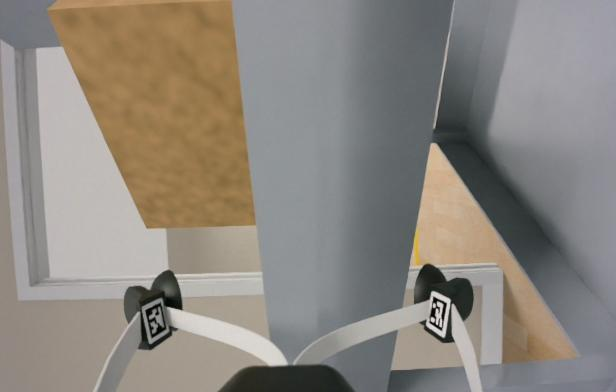

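Call:
move:
  blocking: false
  r1: {"joints":{"gripper_m":-0.03}}

Call:
wait:
  seconds: 1.8

Call:
move:
  blocking: false
  r1: {"base":{"translate_m":-0.3,"strafe_m":-0.12},"pace":"slow","contact_limits":{"translate_m":0.6}}

Call:
wait:
  seconds: 4.5
  cameras: ["r1_head_camera","r1_wrist_camera"]

Scene clock: 1280.17 s.
move: r1 moving
r1.base_odometry: x=-3.108 y=-0.551 heading=+0.658
r1.turned_by_wheels: +0.000
r1.turned_by_imu: +0.000
r1.base_tilt: forward=-1.6 right=+1.3
r1.lidar_m: 0.45 1.92 2.19 2.11 2.26 3.22 4.04 3.56 2.67 1.10 1.10 0.37
r1.base_status: not commanded
r1.joint_positions: lift_m=+0.678 arm_m=+0.000 wrist_yaw_rad=+0.002 wrist_pitch_rad=+0.002 wrist_roll_rad=+1.568 gripper_m=+0.106
r1.joint_status: gripper_m moving
r1.measured_speeds: all 0
r1.motor_effort: lift_m=+24(24) arm_m=+4(4) wheel_0=+3(4) wheel_1=+3(4) wheel_2=-1(1)
r1.servo_current: wrist_yaw_rad=52(65) wrist_pitch_rad=33(52) wrist_roll_rad=46(59) gripper_m=78(85)
r1.contact_limits: translate_m 0.2
r1.hand_pose: x=+0.4594 y=-0.0868 z=+0.8552 quat_wxyz=(+0.708, +0.706, +0.002, +0.000) (m; r1's base frame)
r1.wrist_depth_mm: 362 357 355 119 176 - - / - 397 399 183 190 - - / - 449 452 - 207 - - / - 549 512 222 227 1863 - / - - - 250 251 1756 - / - 190 178 189 194 1464 1308 / - - - 136 362 370 413
r2: as last shown
r2.lidar_m: 0.58 0.80 0.92 1.25 4.40 3.05 1.65 1.33 1.33 1.54 1.42 1.03
r2.motor_effort: lift_m=+20(20) arm_m=-3(4) wheel_0=-4(4) wheel_1=-9(9) wheel_2=+17(17)
r2.servo_current: wrist_yaw_rad=85(98) wrist_pitch_rad=39(39) wrist_roll_rad=39(59) gripper_m=78(78)
r2.contact_limits: arm_m 0; translate_m 0.8
r2.wrist_depth_mm: - 174 217 164 397 - - / - 175 220 165 375 - - / - 170 220 166 - - - / 591 176 228 165 399 - - / 559 182 229 166 402 - - / 554 176 186 167 178 - - / 549 144 212 - - - -
pictures: none

Scene clock: 1281.90 s.
earlier move: r1 done
r1.base_odometry: x=-3.108 y=-0.551 heading=+0.658
r1.turned_by_wheels: +0.000
r1.turned_by_imu: +0.000
r1.base_tilt: forward=-1.6 right=+1.2
r1.lidar_m: 0.47 1.92 2.20 2.13 2.26 3.20 4.08 3.51 2.70 1.08 1.07 0.37
r1.base_status: not commanded
r1.joint_positions: lift_m=+0.678 arm_m=+0.000 wrist_yaw_rad=+0.002 wrist_pitch_rad=+0.002 wrist_roll_rad=+1.568 gripper_m=-0.029
r1.joint_status: all done
r1.measured_speeds: all 0
r1.motor_effort: lift_m=+24(24) arm_m=-3(4) wheel_0=+2(4) wheel_1=+3(4) wheel_2=+1(1)
r1.servo_current: wrist_yaw_rad=39(65) wrist_pitch_rad=39(52) wrist_roll_rad=59(65) gripper_m=91(182)
r1.contact_limits: translate_m 0.2
r1.hand_pose: x=+0.4595 y=-0.0868 z=+0.8552 quat_wxyz=(+0.708, +0.706, +0.002, +0.000) (m; r1's base frame)
r1.wrist_depth_mm: 357 357 349 116 174 - - / - 394 399 128 187 - - / - 445 449 - 204 - - / - 539 517 - 224 1921 - / - - - - 246 1756 - / - - 184 198 180 1618 1308 / - 140 - 144 306 133 413
r2.base_odometry: x=-2.250 y=+0.017 heading=-2.856
r2.turned_by_wheels: +0.000
r2.turned_by_imu: +0.000
r2.base_tilt: forward=-0.6 right=+0.1
r2.lidar_m: 0.58 0.80 0.93 1.28 4.39 3.08 1.64 1.34 1.31 1.48 1.41 1.05
r2.base_status: not commanded
r2.joint_positions: lift_m=+0.890 arm_m=+0.184 wrist_yaw_rad=+0.016 wrist_pitch_rad=+0.001 wrist_roll_rad=+0.000 gripper_m=-0.029
r2.joint_status: not commanded
r2.measured_speeds: all 0
r2.motor_effort: lift_m=+20(20) arm_m=-3(4) wheel_0=-4(4) wheel_1=-9(9) wheel_2=+17(17)
r2.servo_current: wrist_yaw_rad=98(104) wrist_pitch_rad=33(46) wrist_roll_rad=46(59) gripper_m=72(85)
r2.contact_limits: arm_m 0; translate_m 0.8
r2.hand_pose: x=+0.6446 y=-0.0829 z=+1.0677 quat_wxyz=(+1.000, +0.000, +0.001, +0.008) (m; r2's base frame)
r2.wrist_depth_mm: - 174 218 164 399 - - / - 174 220 165 375 - - / - 171 219 167 - - - / 603 176 228 165 402 - - / 564 181 229 166 402 - - / 554 176 186 167 178 - - / 554 144 212 - - - -
wait: 1.73 of 1.8 s (r1 has come to rest)
pictures: none

Scene clock: 1282.40 s.
move: r1 moving
r1.base_odometry: x=-3.115 y=-0.562 heading=+0.659
r1.turned_by_wheels: +0.000
r1.turned_by_imu: +0.000
r1.base_tilt: forward=-1.6 right=+1.3
r1.lidar_m: 0.43 1.90 2.23 2.13 2.27 3.22 4.05 3.53 2.66 1.10 1.08 0.39
r1.base_status: translate_m moving; strafe_m moving
r1.joint_positions: lift_m=+0.678 arm_m=+0.000 wrist_yaw_rad=+0.002 wrist_pitch_rad=+0.002 wrist_roll_rad=+1.568 gripper_m=-0.029
r1.joint_status: not commanded
r1.measured_speeds: translate_m=-0.048 strafe_m=-0.020 rotate_rad=+0.003 lift_m=+0.000 arm_m=+0.000 wrist_yaw_rad=+0.000 wrist_pitch_rad=+0.000 wrist_roll_rad=+0.000
r1.motor_effort: lift_m=+24(24) arm_m=-4(4) wheel_0=-4(6) wheel_1=-6(8) wheel_2=+9(9)
r1.servo_current: wrist_yaw_rad=59(59) wrist_pitch_rad=39(46) wrist_roll_rad=33(65) gripper_m=85(98)
r1.contact_limits: translate_m 0.6
r1.hand_pose: x=+0.4595 y=-0.0868 z=+0.8552 quat_wxyz=(+0.708, +0.706, +0.002, +0.000) (m; r1's base frame)
r1.wrist_depth_mm: 359 362 353 117 174 - - / - 397 397 128 187 - - / - 445 445 - 204 - - / - 539 512 - 224 1983 - / - - - - 246 1808 - / - - 184 198 181 1618 1366 / - 139 - 144 306 140 430
r2: as last shown
r2.lidar_m: 0.58 0.80 0.89 1.25 4.41 3.09 1.62 1.35 1.34 1.50 1.43 1.02
r2.motor_effort: lift_m=+20(20) arm_m=-4(4) wheel_0=-4(4) wheel_1=-9(9) wheel_2=+17(17)
r2.servo_current: wrist_yaw_rad=78(98) wrist_pitch_rad=52(52) wrist_roll_rad=52(59) gripper_m=85(85)
r2.contact_limits: arm_m 0; translate_m 0.8
r2.wrist_depth_mm: - 174 218 164 397 - - / - 175 220 165 375 - - / - 171 220 166 - - - / 609 177 227 165 399 - - / 569 182 228 166 399 - - / 549 176 186 167 178 - - / 564 144 212 - - - -
pictures: none

Scene clock: 1286.33 s.
earlier move: r1 done
r1.base_odometry: x=-3.272 y=-0.829 heading=+0.658
r1.turned_by_wheels: +0.000
r1.turned_by_imu: -0.001
r1.base_tilt: forward=-1.6 right=+1.3
r1.lidar_m: 0.53 2.22 2.36 2.27 2.41 3.43 3.73 3.35 2.52 2.45 1.09 0.53
r1.base_status: done
r1.joint_positions: lift_m=+0.678 arm_m=+0.000 wrist_yaw_rad=+0.003 wrist_pitch_rad=+0.002 wrist_roll_rad=+1.568 gripper_m=-0.029
r1.joint_status: not commanded
r1.measured_speeds: all 0
r1.motor_effort: lift_m=+22(24) arm_m=-4(4) wheel_0=-3(9) wheel_1=-3(9) wheel_2=+3(11)
r1.servo_current: wrist_yaw_rad=52(78) wrist_pitch_rad=39(52) wrist_roll_rad=59(72) gripper_m=59(98)
r1.contact_limits: translate_m 0.6
r1.hand_pose: x=+0.4595 y=-0.0867 z=+0.8554 quat_wxyz=(+0.708, +0.706, +0.001, +0.000) (m; r1's base frame)
r1.wrist_depth_mm: - - - - 317 320 1098 / - - 627 266 325 - - / 1808 - 549 282 347 - - / 1863 - 591 301 368 - - / 1863 - 647 315 - - - / - - 183 199 178 1863 - / - 136 158 159 150 - -
r2.base_odometry: x=-2.250 y=+0.017 heading=-2.856
r2.turned_by_wheels: +0.000
r2.turned_by_imu: +0.001
r2.base_tilt: forward=-0.6 right=+0.1
r2.lidar_m: 0.57 0.73 0.79 1.10 4.42 3.03 1.61 1.35 1.34 1.54 1.42 1.05
r2.base_status: not commanded
r2.joint_positions: lift_m=+0.890 arm_m=+0.184 wrist_yaw_rad=+0.016 wrist_pitch_rad=+0.001 wrist_roll_rad=+0.000 gripper_m=-0.029
r2.joint_status: not commanded
r2.measured_speeds: all 0
r2.motor_effort: lift_m=+20(20) arm_m=-3(4) wheel_0=-4(5) wheel_1=-9(9) wheel_2=+17(17)
r2.servo_current: wrist_yaw_rad=85(98) wrist_pitch_rad=39(52) wrist_roll_rad=46(59) gripper_m=78(85)
r2.contact_limits: arm_m 0; translate_m 0.8
r2.hand_pose: x=+0.6446 y=-0.0829 z=+1.0677 quat_wxyz=(+1.000, +0.000, +0.001, +0.008) (m; r2's base frame)
r2.wrist_depth_mm: - 174 217 164 397 - - / - 175 218 165 375 - - / - 171 220 167 - - - / - 176 228 165 399 - - / - 182 228 166 402 - - / - 177 186 167 178 - - / - 144 212 - - - -
wait: 3.93 of 4.5 s (r1 has come to rest)
pictures: r1_head_camera, r1_wrist_camera
Images, in order (width x height): r1_head_camera 420x560, r1_wrist_camera 616x392.

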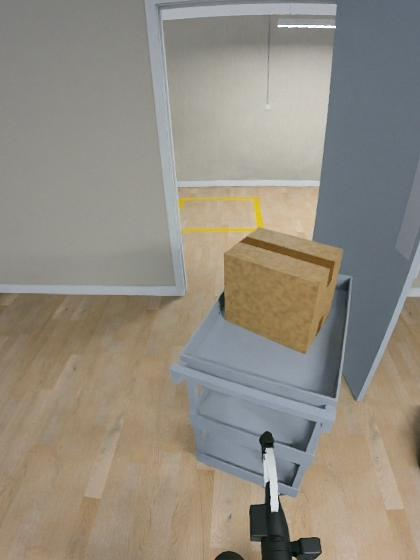

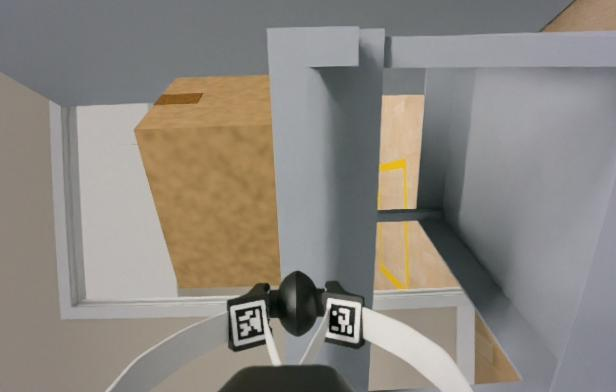

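Call:
move:
  blocking: false
  r1: {"joints":{"gripper_m":0.12}}

Call:
wait:
  seconds: 1.8

Call:
move:
  blocking: false
  r1: {"base":{"translate_m":0.155,"strafe_m":0.02},"pace":"slow","contact_limits":{"translate_m":0.2}}

Call:
wait:
  seconds: 2.8
  cameras: ["r1_wrist_camera"]

Call:
move:
  blocking: false
  r1: {"joints":{"gripper_m":-0.03}}

Call:
wait:
  seconds: 1.8
  cameras: ["r1_wrist_camera","r1_head_camera"]

Scene clock: 1299.97 s.
move: r1 moving
r1.base_odometry: x=-3.272 y=-0.829 heading=+0.658
r1.turned_by_wheels: +0.000
r1.turned_by_imu: +0.000
r1.base_tilt: forward=-1.6 right=+1.3
r1.lidar_m: 0.53 2.22 2.34 2.28 2.39 3.42 3.74 3.34 2.53 2.45 1.09 0.53
r1.base_status: not commanded
r1.joint_positions: lift_m=+0.678 arm_m=+0.000 wrist_yaw_rad=+0.003 wrist_pitch_rad=+0.002 wrist_roll_rad=+1.568 gripper_m=-0.004
r1.joint_status: gripper_m moving
r1.measured_speeds: all 0
r1.motor_effort: lift_m=+22(22) arm_m=-4(4) wheel_0=-3(3) wheel_1=-3(3) wheel_2=+3(3)
r1.servo_current: wrist_yaw_rad=39(59) wrist_pitch_rad=33(46) wrist_roll_rad=39(59) gripper_m=65(78)
r1.contact_limits: translate_m 0.6
r1.hand_pose: x=+0.4595 y=-0.0867 z=+0.8554 quat_wxyz=(+0.708, +0.706, +0.001, +0.000) (m; r1's base frame)
r1.wrist_depth_mm: - - - - 314 320 1078 / - - 627 265 324 - - / 1863 - 549 282 349 - - / 1863 - 591 301 366 - - / 1921 - 654 314 - - - / - - 187 189 180 1863 - / - - 163 139 143 580 -
r2: as last shown
r2.turned_by_imu: +0.000
r2.lidar_m: 0.57 0.74 0.78 1.10 4.40 3.06 1.61 1.35 1.32 1.50 1.44 1.05
r2.motor_effort: lift_m=+20(20) arm_m=-4(4) wheel_0=-3(4) wheel_1=-9(9) wheel_2=+17(17)
r2.servo_current: wrist_yaw_rad=98(104) wrist_pitch_rad=39(46) wrist_roll_rad=33(59) gripper_m=72(85)
r2.contact_limits: arm_m 0; translate_m 0.8
r2.wrist_depth_mm: - 174 218 163 397 - - / - 175 219 165 375 - - / - 170 219 166 - - - / - 176 228 165 397 - - / - 182 229 167 402 - - / - 177 185 167 178 - - / - 144 213 - - - -
pictures: none

Scene clock: 1301.70 s.
earlier move: r1 done
r1.base_odometry: x=-3.272 y=-0.829 heading=+0.658
r1.turned_by_wheels: +0.000
r1.turned_by_imu: +0.000
r1.base_tilt: forward=-1.6 right=+1.2
r1.lidar_m: 0.52 2.21 2.33 2.28 2.40 3.42 3.75 3.37 2.51 2.46 1.10 0.52
r1.base_status: not commanded
r1.joint_positions: lift_m=+0.678 arm_m=+0.000 wrist_yaw_rad=+0.003 wrist_pitch_rad=+0.002 wrist_roll_rad=+1.568 gripper_m=+0.120
r1.joint_status: all done
r1.measured_speeds: all 0
r1.motor_effort: lift_m=+22(22) arm_m=-4(4) wheel_0=-3(4) wheel_1=-3(3) wheel_2=+3(3)
r1.servo_current: wrist_yaw_rad=59(85) wrist_pitch_rad=39(46) wrist_roll_rad=46(59) gripper_m=39(85)
r1.contact_limits: translate_m 0.6
r1.hand_pose: x=+0.4595 y=-0.0867 z=+0.8554 quat_wxyz=(+0.708, +0.706, +0.001, +0.000) (m; r1's base frame)
r1.wrist_depth_mm: - - - - 315 319 1060 / - - 627 266 324 - - / 1863 - 549 281 347 - - / 1808 - 591 300 368 - - / 1863 - 661 315 - - - / - 202 187 332 197 197 - / - 139 - 145 - 1756 -
r2.base_odometry: x=-2.250 y=+0.017 heading=-2.856
r2.turned_by_wheels: +0.000
r2.turned_by_imu: +0.000
r2.base_tilt: forward=-0.6 right=+0.1
r2.lidar_m: 0.57 0.74 0.79 1.09 4.38 3.05 1.62 1.35 1.32 1.51 1.43 1.01
r2.base_status: not commanded
r2.joint_positions: lift_m=+0.890 arm_m=+0.184 wrist_yaw_rad=+0.016 wrist_pitch_rad=+0.001 wrist_roll_rad=+0.000 gripper_m=-0.029
r2.joint_status: not commanded
r2.measured_speeds: all 0
r2.motor_effort: lift_m=+20(20) arm_m=-4(4) wheel_0=-4(4) wheel_1=-8(9) wheel_2=+17(17)
r2.servo_current: wrist_yaw_rad=98(104) wrist_pitch_rad=46(46) wrist_roll_rad=46(59) gripper_m=78(85)
r2.contact_limits: arm_m 0; translate_m 0.8
r2.hand_pose: x=+0.6446 y=-0.0829 z=+1.0677 quat_wxyz=(+1.000, +0.000, +0.001, +0.008) (m; r2's base frame)
r2.wrist_depth_mm: - 174 218 163 397 - - / - 175 219 165 375 - - / - 171 220 166 - - - / - 176 228 165 397 - - / - 181 227 166 399 - - / - 176 185 167 178 - - / - 144 213 - - - -
wait: 1.73 of 1.8 s (r1 has come to rest)
pictures: none

Scene clock: 1302.20 s.
move: r1 moving
r1.base_odometry: x=-3.263 y=-0.820 heading=+0.659
r1.turned_by_wheels: +0.000
r1.turned_by_imu: +0.001
r1.base_tilt: forward=-1.6 right=+1.3
r1.lidar_m: 0.50 2.20 2.33 2.27 2.42 3.41 3.76 3.35 2.50 2.45 1.10 0.51
r1.base_status: translate_m moving; strafe_m moving
r1.joint_positions: lift_m=+0.678 arm_m=+0.000 wrist_yaw_rad=+0.003 wrist_pitch_rad=+0.002 wrist_roll_rad=+1.568 gripper_m=+0.120
r1.joint_status: not commanded
r1.measured_speeds: translate_m=+0.049 strafe_m=+0.006 rotate_rad=+0.002 lift_m=+0.000 arm_m=+0.000 wrist_yaw_rad=+0.000 wrist_pitch_rad=+0.000 wrist_roll_rad=+0.000
r1.motor_effort: lift_m=+22(22) arm_m=-4(4) wheel_0=+5(6) wheel_1=+4(6) wheel_2=-6(7)
r1.servo_current: wrist_yaw_rad=33(65) wrist_pitch_rad=52(52) wrist_roll_rad=46(59) gripper_m=39(46)
r1.contact_limits: translate_m 0.2
r1.hand_pose: x=+0.4595 y=-0.0867 z=+0.8554 quat_wxyz=(+0.708, +0.706, +0.001, +0.000) (m; r1's base frame)
r1.wrist_depth_mm: - - - - 307 312 314 / - - 609 254 317 - - / 1756 - 539 272 - - - / 1863 - 580 289 357 - - / 1808 - 640 307 - - - / - 204 211 320 195 197 - / - 139 - 145 - 1863 -
r2: as last shown
r2.base_tilt: forward=-0.6 right=+0.0
r2.lidar_m: 0.54 0.73 0.79 1.11 4.39 3.06 1.59 1.34 1.32 1.51 1.41 1.04
r2.motor_effort: lift_m=+20(20) arm_m=-3(4) wheel_0=-4(4) wheel_1=-9(9) wheel_2=+17(17)
r2.servo_current: wrist_yaw_rad=91(104) wrist_pitch_rad=39(46) wrist_roll_rad=39(52) gripper_m=78(78)
r2.contact_limits: arm_m 0; translate_m 0.8
r2.wrist_depth_mm: - 174 217 164 397 - - / - 175 219 165 373 - - / - 170 219 167 - - - / - 176 228 165 397 - - / - 181 228 166 399 - - / - 176 186 167 178 - - / - 144 213 - - - -
pictures: none

Scene clock: 1304.53 s.
earlier move: r1 done
r1.base_odometry: x=-3.162 y=-0.718 heading=+0.658
r1.turned_by_wheels: +0.000
r1.turned_by_imu: +0.000
r1.base_tilt: forward=-1.6 right=+1.3
r1.lidar_m: 0.43 0.53 2.29 2.23 2.38 3.34 3.91 3.39 2.57 1.14 1.05 0.38
r1.base_status: done
r1.joint_positions: lift_m=+0.678 arm_m=+0.000 wrist_yaw_rad=+0.003 wrist_pitch_rad=+0.002 wrist_roll_rad=+1.568 gripper_m=+0.120
r1.joint_status: not commanded
r1.measured_speeds: all 0
r1.motor_effort: lift_m=+22(22) arm_m=-3(4) wheel_0=+2(6) wheel_1=+2(6) wheel_2=-2(7)
r1.servo_current: wrist_yaw_rad=39(72) wrist_pitch_rad=46(52) wrist_roll_rad=46(65) gripper_m=39(46)
r1.contact_limits: translate_m 0.2
r1.hand_pose: x=+0.4595 y=-0.0867 z=+0.8554 quat_wxyz=(+0.708, +0.706, +0.001, +0.000) (m; r1's base frame)
r1.wrist_depth_mm: - - 462 - 183 - - / 1708 392 387 188 194 - - / 1708 413 415 - 203 - - / - 455 452 - 216 - - / 1708 521 504 162 228 - - / 1708 204 544 170 211 212 - / - 139 - 145 255 1661 -
r2.base_odometry: x=-2.250 y=+0.017 heading=-2.856
r2.turned_by_wheels: +0.000
r2.turned_by_imu: +0.000
r2.base_tilt: forward=-0.6 right=+0.1
r2.lidar_m: 0.55 0.74 0.80 1.07 4.41 3.04 1.61 1.34 1.33 1.49 1.43 1.05
r2.base_status: not commanded
r2.joint_positions: lift_m=+0.890 arm_m=+0.184 wrist_yaw_rad=+0.016 wrist_pitch_rad=+0.001 wrist_roll_rad=+0.000 gripper_m=-0.029
r2.joint_status: not commanded
r2.measured_speeds: all 0
r2.motor_effort: lift_m=+20(20) arm_m=-4(4) wheel_0=-4(4) wheel_1=-9(9) wheel_2=+17(17)
r2.servo_current: wrist_yaw_rad=91(104) wrist_pitch_rad=39(46) wrist_roll_rad=39(59) gripper_m=78(85)
r2.contact_limits: arm_m 0; translate_m 0.8
r2.hand_pose: x=+0.6446 y=-0.0829 z=+1.0677 quat_wxyz=(+1.000, +0.000, +0.001, +0.008) (m; r2's base frame)
r2.wrist_depth_mm: - 174 218 163 397 - - / - 175 220 165 375 - - / - 171 220 166 - - - / - 176 227 165 399 - - / - 181 229 167 399 - - / - 176 186 167 178 - - / - 143 213 - - - -
wait: 2.33 of 2.8 s (r1 has come to rest)
pictures: r1_wrist_camera
Images, in order (width x height): r1_wrist_camera 616x392.

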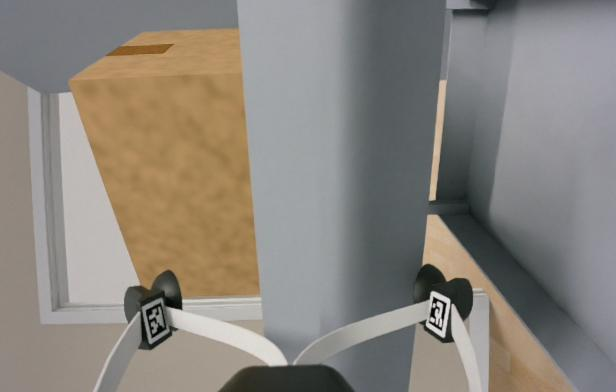

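Scene clock: 1305.03 s.
move: r1 moving
r1.base_odometry: x=-3.162 y=-0.718 heading=+0.658
r1.turned_by_wheels: +0.000
r1.turned_by_imu: +0.000
r1.base_tilt: forward=-1.5 right=+1.3
r1.lidar_m: 0.41 0.53 2.32 2.25 2.37 3.37 3.90 3.40 2.54 1.13 1.06 0.39
r1.base_status: not commanded
r1.joint_positions: lift_m=+0.678 arm_m=+0.000 wrist_yaw_rad=+0.003 wrist_pitch_rad=+0.002 wrist_roll_rad=+1.568 gripper_m=+0.106
r1.joint_status: gripper_m moving
r1.measured_speeds: all 0
r1.motor_effort: lift_m=+22(22) arm_m=-4(4) wheel_0=+2(3) wheel_1=+2(3) wheel_2=-2(2)
r1.servo_current: wrist_yaw_rad=39(65) wrist_pitch_rad=39(46) wrist_roll_rad=52(59) gripper_m=91(98)
r1.contact_limits: translate_m 0.2
r1.hand_pose: x=+0.4595 y=-0.0867 z=+0.8554 quat_wxyz=(+0.708, +0.706, +0.001, +0.000) (m; r1's base frame)
r1.wrist_depth_mm: - - 455 179 184 - - / 1661 389 382 188 193 - - / 1708 410 415 203 203 - - / - 462 449 211 216 - - / - 521 500 225 228 798 - / 1708 213 214 172 211 525 - / - - - 143 256 1661 1336
r2: as last shown
r2.base_tilt: forward=-0.5 right=+0.1
r2.lidar_m: 0.53 0.74 0.79 1.08 4.41 3.07 1.59 1.34 1.31 1.51 1.43 1.06
r2.servo_current: wrist_yaw_rad=78(98) wrist_pitch_rad=46(46) wrist_roll_rad=46(59) gripper_m=72(78)
r2.contact_limits: arm_m 0; translate_m 0.8
r2.wrist_depth_mm: - 174 218 164 399 - - / - 174 220 165 377 - - / - 171 220 167 - - - / - 176 228 165 399 - - / - 181 228 166 402 - - / - 176 185 167 178 - - / - 144 213 - - - -
pictures: none

Scene clock: 1306.77 s.
earlier move: r1 done
r1.base_odometry: x=-3.161 y=-0.718 heading=+0.658
r1.turned_by_wheels: +0.000
r1.turned_by_imu: +0.000
r1.base_tilt: forward=-1.6 right=+1.3
r1.lidar_m: 0.43 0.55 2.32 2.25 2.39 3.37 3.90 3.40 2.54 1.15 1.05 0.38
r1.base_status: not commanded
r1.joint_positions: lift_m=+0.678 arm_m=+0.000 wrist_yaw_rad=+0.003 wrist_pitch_rad=+0.003 wrist_roll_rad=+1.569 gripper_m=-0.029
r1.joint_status: all done
r1.measured_speeds: all 0
r1.motor_effort: lift_m=+22(22) arm_m=-4(4) wheel_0=+0(3) wheel_1=+1(3) wheel_2=+2(2)
r1.servo_current: wrist_yaw_rad=39(65) wrist_pitch_rad=46(72) wrist_roll_rad=13(65) gripper_m=78(202)
r1.contact_limits: translate_m 0.2
r1.hand_pose: x=+0.4596 y=-0.0867 z=+0.8550 quat_wxyz=(+0.708, +0.706, +0.002, +0.000) (m; r1's base frame)
r1.wrist_depth_mm: - 430 424 121 178 - - / 1661 375 377 183 189 - - / 1708 413 413 194 199 - - / - 462 455 - 208 - - / - 530 504 158 224 1863 - / - - 183 185 180 1661 - / - 140 169 135 253 134 1281
r2.base_odometry: x=-2.250 y=+0.017 heading=-2.856
r2.turned_by_wheels: +0.000
r2.turned_by_imu: +0.000
r2.base_tilt: forward=-0.6 right=+0.1
r2.lidar_m: 0.56 0.75 0.78 1.09 4.40 3.05 1.64 1.33 1.32 1.50 1.44 1.04
r2.base_status: not commanded
r2.joint_positions: lift_m=+0.890 arm_m=+0.184 wrist_yaw_rad=+0.016 wrist_pitch_rad=+0.001 wrist_roll_rad=+0.000 gripper_m=-0.029
r2.joint_status: not commanded
r2.measured_speeds: all 0
r2.motor_effort: lift_m=+20(20) arm_m=-4(4) wheel_0=-4(4) wheel_1=-9(9) wheel_2=+17(17)
r2.servo_current: wrist_yaw_rad=78(98) wrist_pitch_rad=39(46) wrist_roll_rad=65(65) gripper_m=78(85)
r2.contact_limits: arm_m 0; translate_m 0.8
r2.hand_pose: x=+0.6446 y=-0.0829 z=+1.0677 quat_wxyz=(+1.000, +0.000, +0.001, +0.008) (m; r2's base frame)
r2.wrist_depth_mm: - 174 218 164 399 - - / - 175 219 166 373 - - / - 171 220 166 - - - / - 177 228 164 397 - - / - 181 228 166 399 - - / - 176 185 167 178 - - / - 144 213 - - - -
wait: 1.73 of 1.8 s (r1 has come to rest)
pictures: r1_head_camera, r1_wrist_camera
Images, in order (width x height): r1_head_camera 420x560, r1_wrist_camera 616x392.

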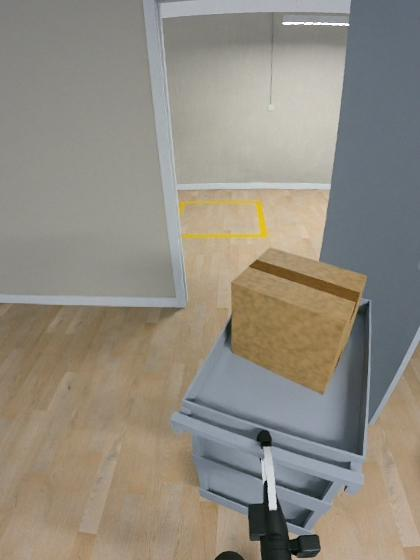

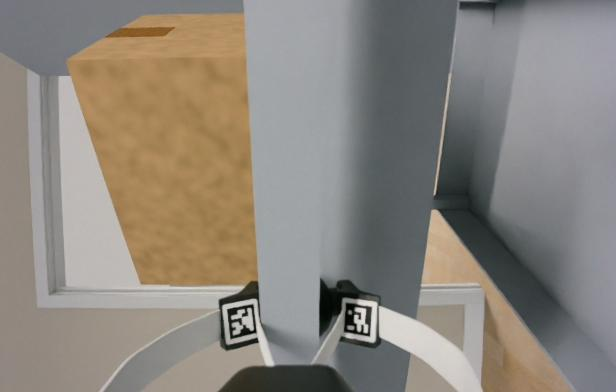

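Call:
move:
  blocking: false
  r1: {"base":{"translate_m":-0.3,"strafe_m":-0.07},"pace":"slow","contact_limits":{"translate_m":0.6}}

Call:
wait:
  seconds: 4.5
  cameras: ["r1_head_camera","r1_wrist_camera"]

Scene clock: 1309.90 s.
move: r1 moving
r1.base_odometry: x=-3.169 y=-0.728 heading=+0.658
r1.turned_by_wheels: +0.000
r1.turned_by_imu: +0.000
r1.base_tilt: forward=-1.5 right=+1.3
r1.lidar_m: 0.43 0.52 2.33 2.24 2.40 3.38 3.88 3.39 2.56 1.20 1.05 0.39
r1.base_status: translate_m moving; strafe_m moving
r1.joint_positions: lift_m=+0.678 arm_m=+0.000 wrist_yaw_rad=+0.003 wrist_pitch_rad=+0.003 wrist_roll_rad=+1.569 gripper_m=-0.029
r1.joint_status: not commanded
r1.measured_speeds: translate_m=-0.048 strafe_m=-0.011 rotate_rad=+0.002 lift_m=+0.000 arm_m=+0.000 wrist_yaw_rad=+0.000 wrist_pitch_rad=+0.000 wrist_roll_rad=+0.000
r1.motor_effort: lift_m=+22(22) arm_m=-4(4) wheel_0=-8(9) wheel_1=-7(8) wheel_2=+10(11)
r1.servo_current: wrist_yaw_rad=52(72) wrist_pitch_rad=39(52) wrist_roll_rad=46(59) gripper_m=78(78)
r1.contact_limits: translate_m 0.6
r1.hand_pose: x=+0.4596 y=-0.0867 z=+0.8550 quat_wxyz=(+0.708, +0.706, +0.002, +0.000) (m; r1's base frame)
r1.wrist_depth_mm: - 433 430 122 179 - - / 1708 379 382 184 189 - - / 1756 410 415 194 200 - - / - 459 459 - 210 - - / - 530 512 158 226 1808 - / 1756 - 182 185 181 1618 - / - 140 162 133 254 134 1308
r2: as last shown
r2.lidar_m: 0.57 0.74 0.78 1.09 4.41 3.03 1.62 1.34 1.33 1.52 1.44 1.05
r2.servo_current: wrist_yaw_rad=85(98) wrist_pitch_rad=39(46) wrist_roll_rad=52(59) gripper_m=78(85)
r2.contact_limits: arm_m 0; translate_m 0.8
r2.wrist_depth_mm: - 174 217 163 399 - - / - 175 219 165 373 - - / - 171 220 167 - - - / - 176 228 165 397 - - / - 182 228 166 399 - - / - 176 185 167 178 - - / - 143 213 - - - -
pictures: none

Scene clock: 1313.73 s.
earlier move: r1 done
r1.base_odometry: x=-3.356 y=-0.957 heading=+0.658
r1.turned_by_wheels: -0.001
r1.turned_by_imu: -0.002
r1.base_tilt: forward=-1.6 right=+1.3
r1.lidar_m: 0.39 0.41 2.42 2.32 2.46 3.48 3.57 3.29 2.45 2.40 1.12 0.44
r1.base_status: done
r1.joint_positions: lift_m=+0.678 arm_m=+0.000 wrist_yaw_rad=-0.002 wrist_pitch_rad=+0.003 wrist_roll_rad=+1.569 gripper_m=-0.029
r1.joint_status: not commanded
r1.measured_speeds: all 0
r1.motor_effort: lift_m=+22(22) arm_m=-4(4) wheel_0=-8(13) wheel_1=-5(9) wheel_2=+3(12)
r1.servo_current: wrist_yaw_rad=39(72) wrist_pitch_rad=39(52) wrist_roll_rad=39(65) gripper_m=59(78)
r1.contact_limits: translate_m 0.6
r1.hand_pose: x=+0.4592 y=-0.0879 z=+0.8550 quat_wxyz=(+0.708, +0.706, +0.001, -0.002) (m; r1's base frame)
r1.wrist_depth_mm: - 1078 1078 225 227 - - / - - - 226 227 - - / - 427 427 229 229 - - / - 433 436 229 230 - - / - 452 452 230 232 - - / - 477 186 185 182 - - / - 484 488 137 234 132 -
r2.base_odometry: x=-2.250 y=+0.017 heading=-2.856
r2.turned_by_wheels: +0.000
r2.turned_by_imu: +0.001
r2.base_tilt: forward=-0.6 right=+0.1
r2.lidar_m: 0.56 0.74 0.72 0.86 4.39 3.06 1.61 1.35 1.33 1.52 1.43 1.05
r2.base_status: not commanded
r2.joint_positions: lift_m=+0.890 arm_m=+0.184 wrist_yaw_rad=+0.016 wrist_pitch_rad=+0.001 wrist_roll_rad=+0.000 gripper_m=-0.029
r2.joint_status: not commanded
r2.measured_speeds: all 0
r2.motor_effort: lift_m=+20(20) arm_m=-4(4) wheel_0=-4(4) wheel_1=-9(9) wheel_2=+17(18)
r2.servo_current: wrist_yaw_rad=104(104) wrist_pitch_rad=33(52) wrist_roll_rad=52(59) gripper_m=78(85)
r2.contact_limits: arm_m 0; translate_m 0.8
r2.hand_pose: x=+0.6446 y=-0.0829 z=+1.0677 quat_wxyz=(+1.000, +0.000, +0.001, +0.008) (m; r2's base frame)
r2.wrist_depth_mm: - 174 218 163 397 - - / - 175 218 165 375 - - / - 171 220 167 - - - / - 176 228 165 402 - - / - 182 228 166 399 - - / - 176 185 167 178 - - / - 143 213 - - - -
wait: 3.83 of 4.5 s (r1 has come to rest)
pictures: r1_head_camera, r1_wrist_camera
Images, in order (width x height): r1_head_camera 420x560, r1_wrist_camera 616x392.

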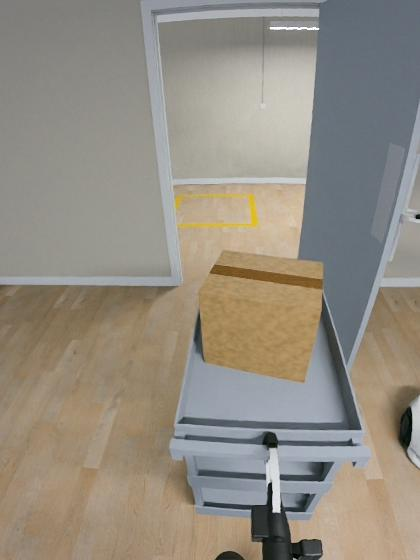

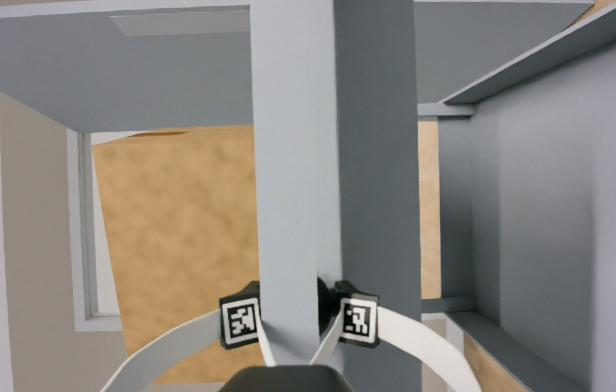

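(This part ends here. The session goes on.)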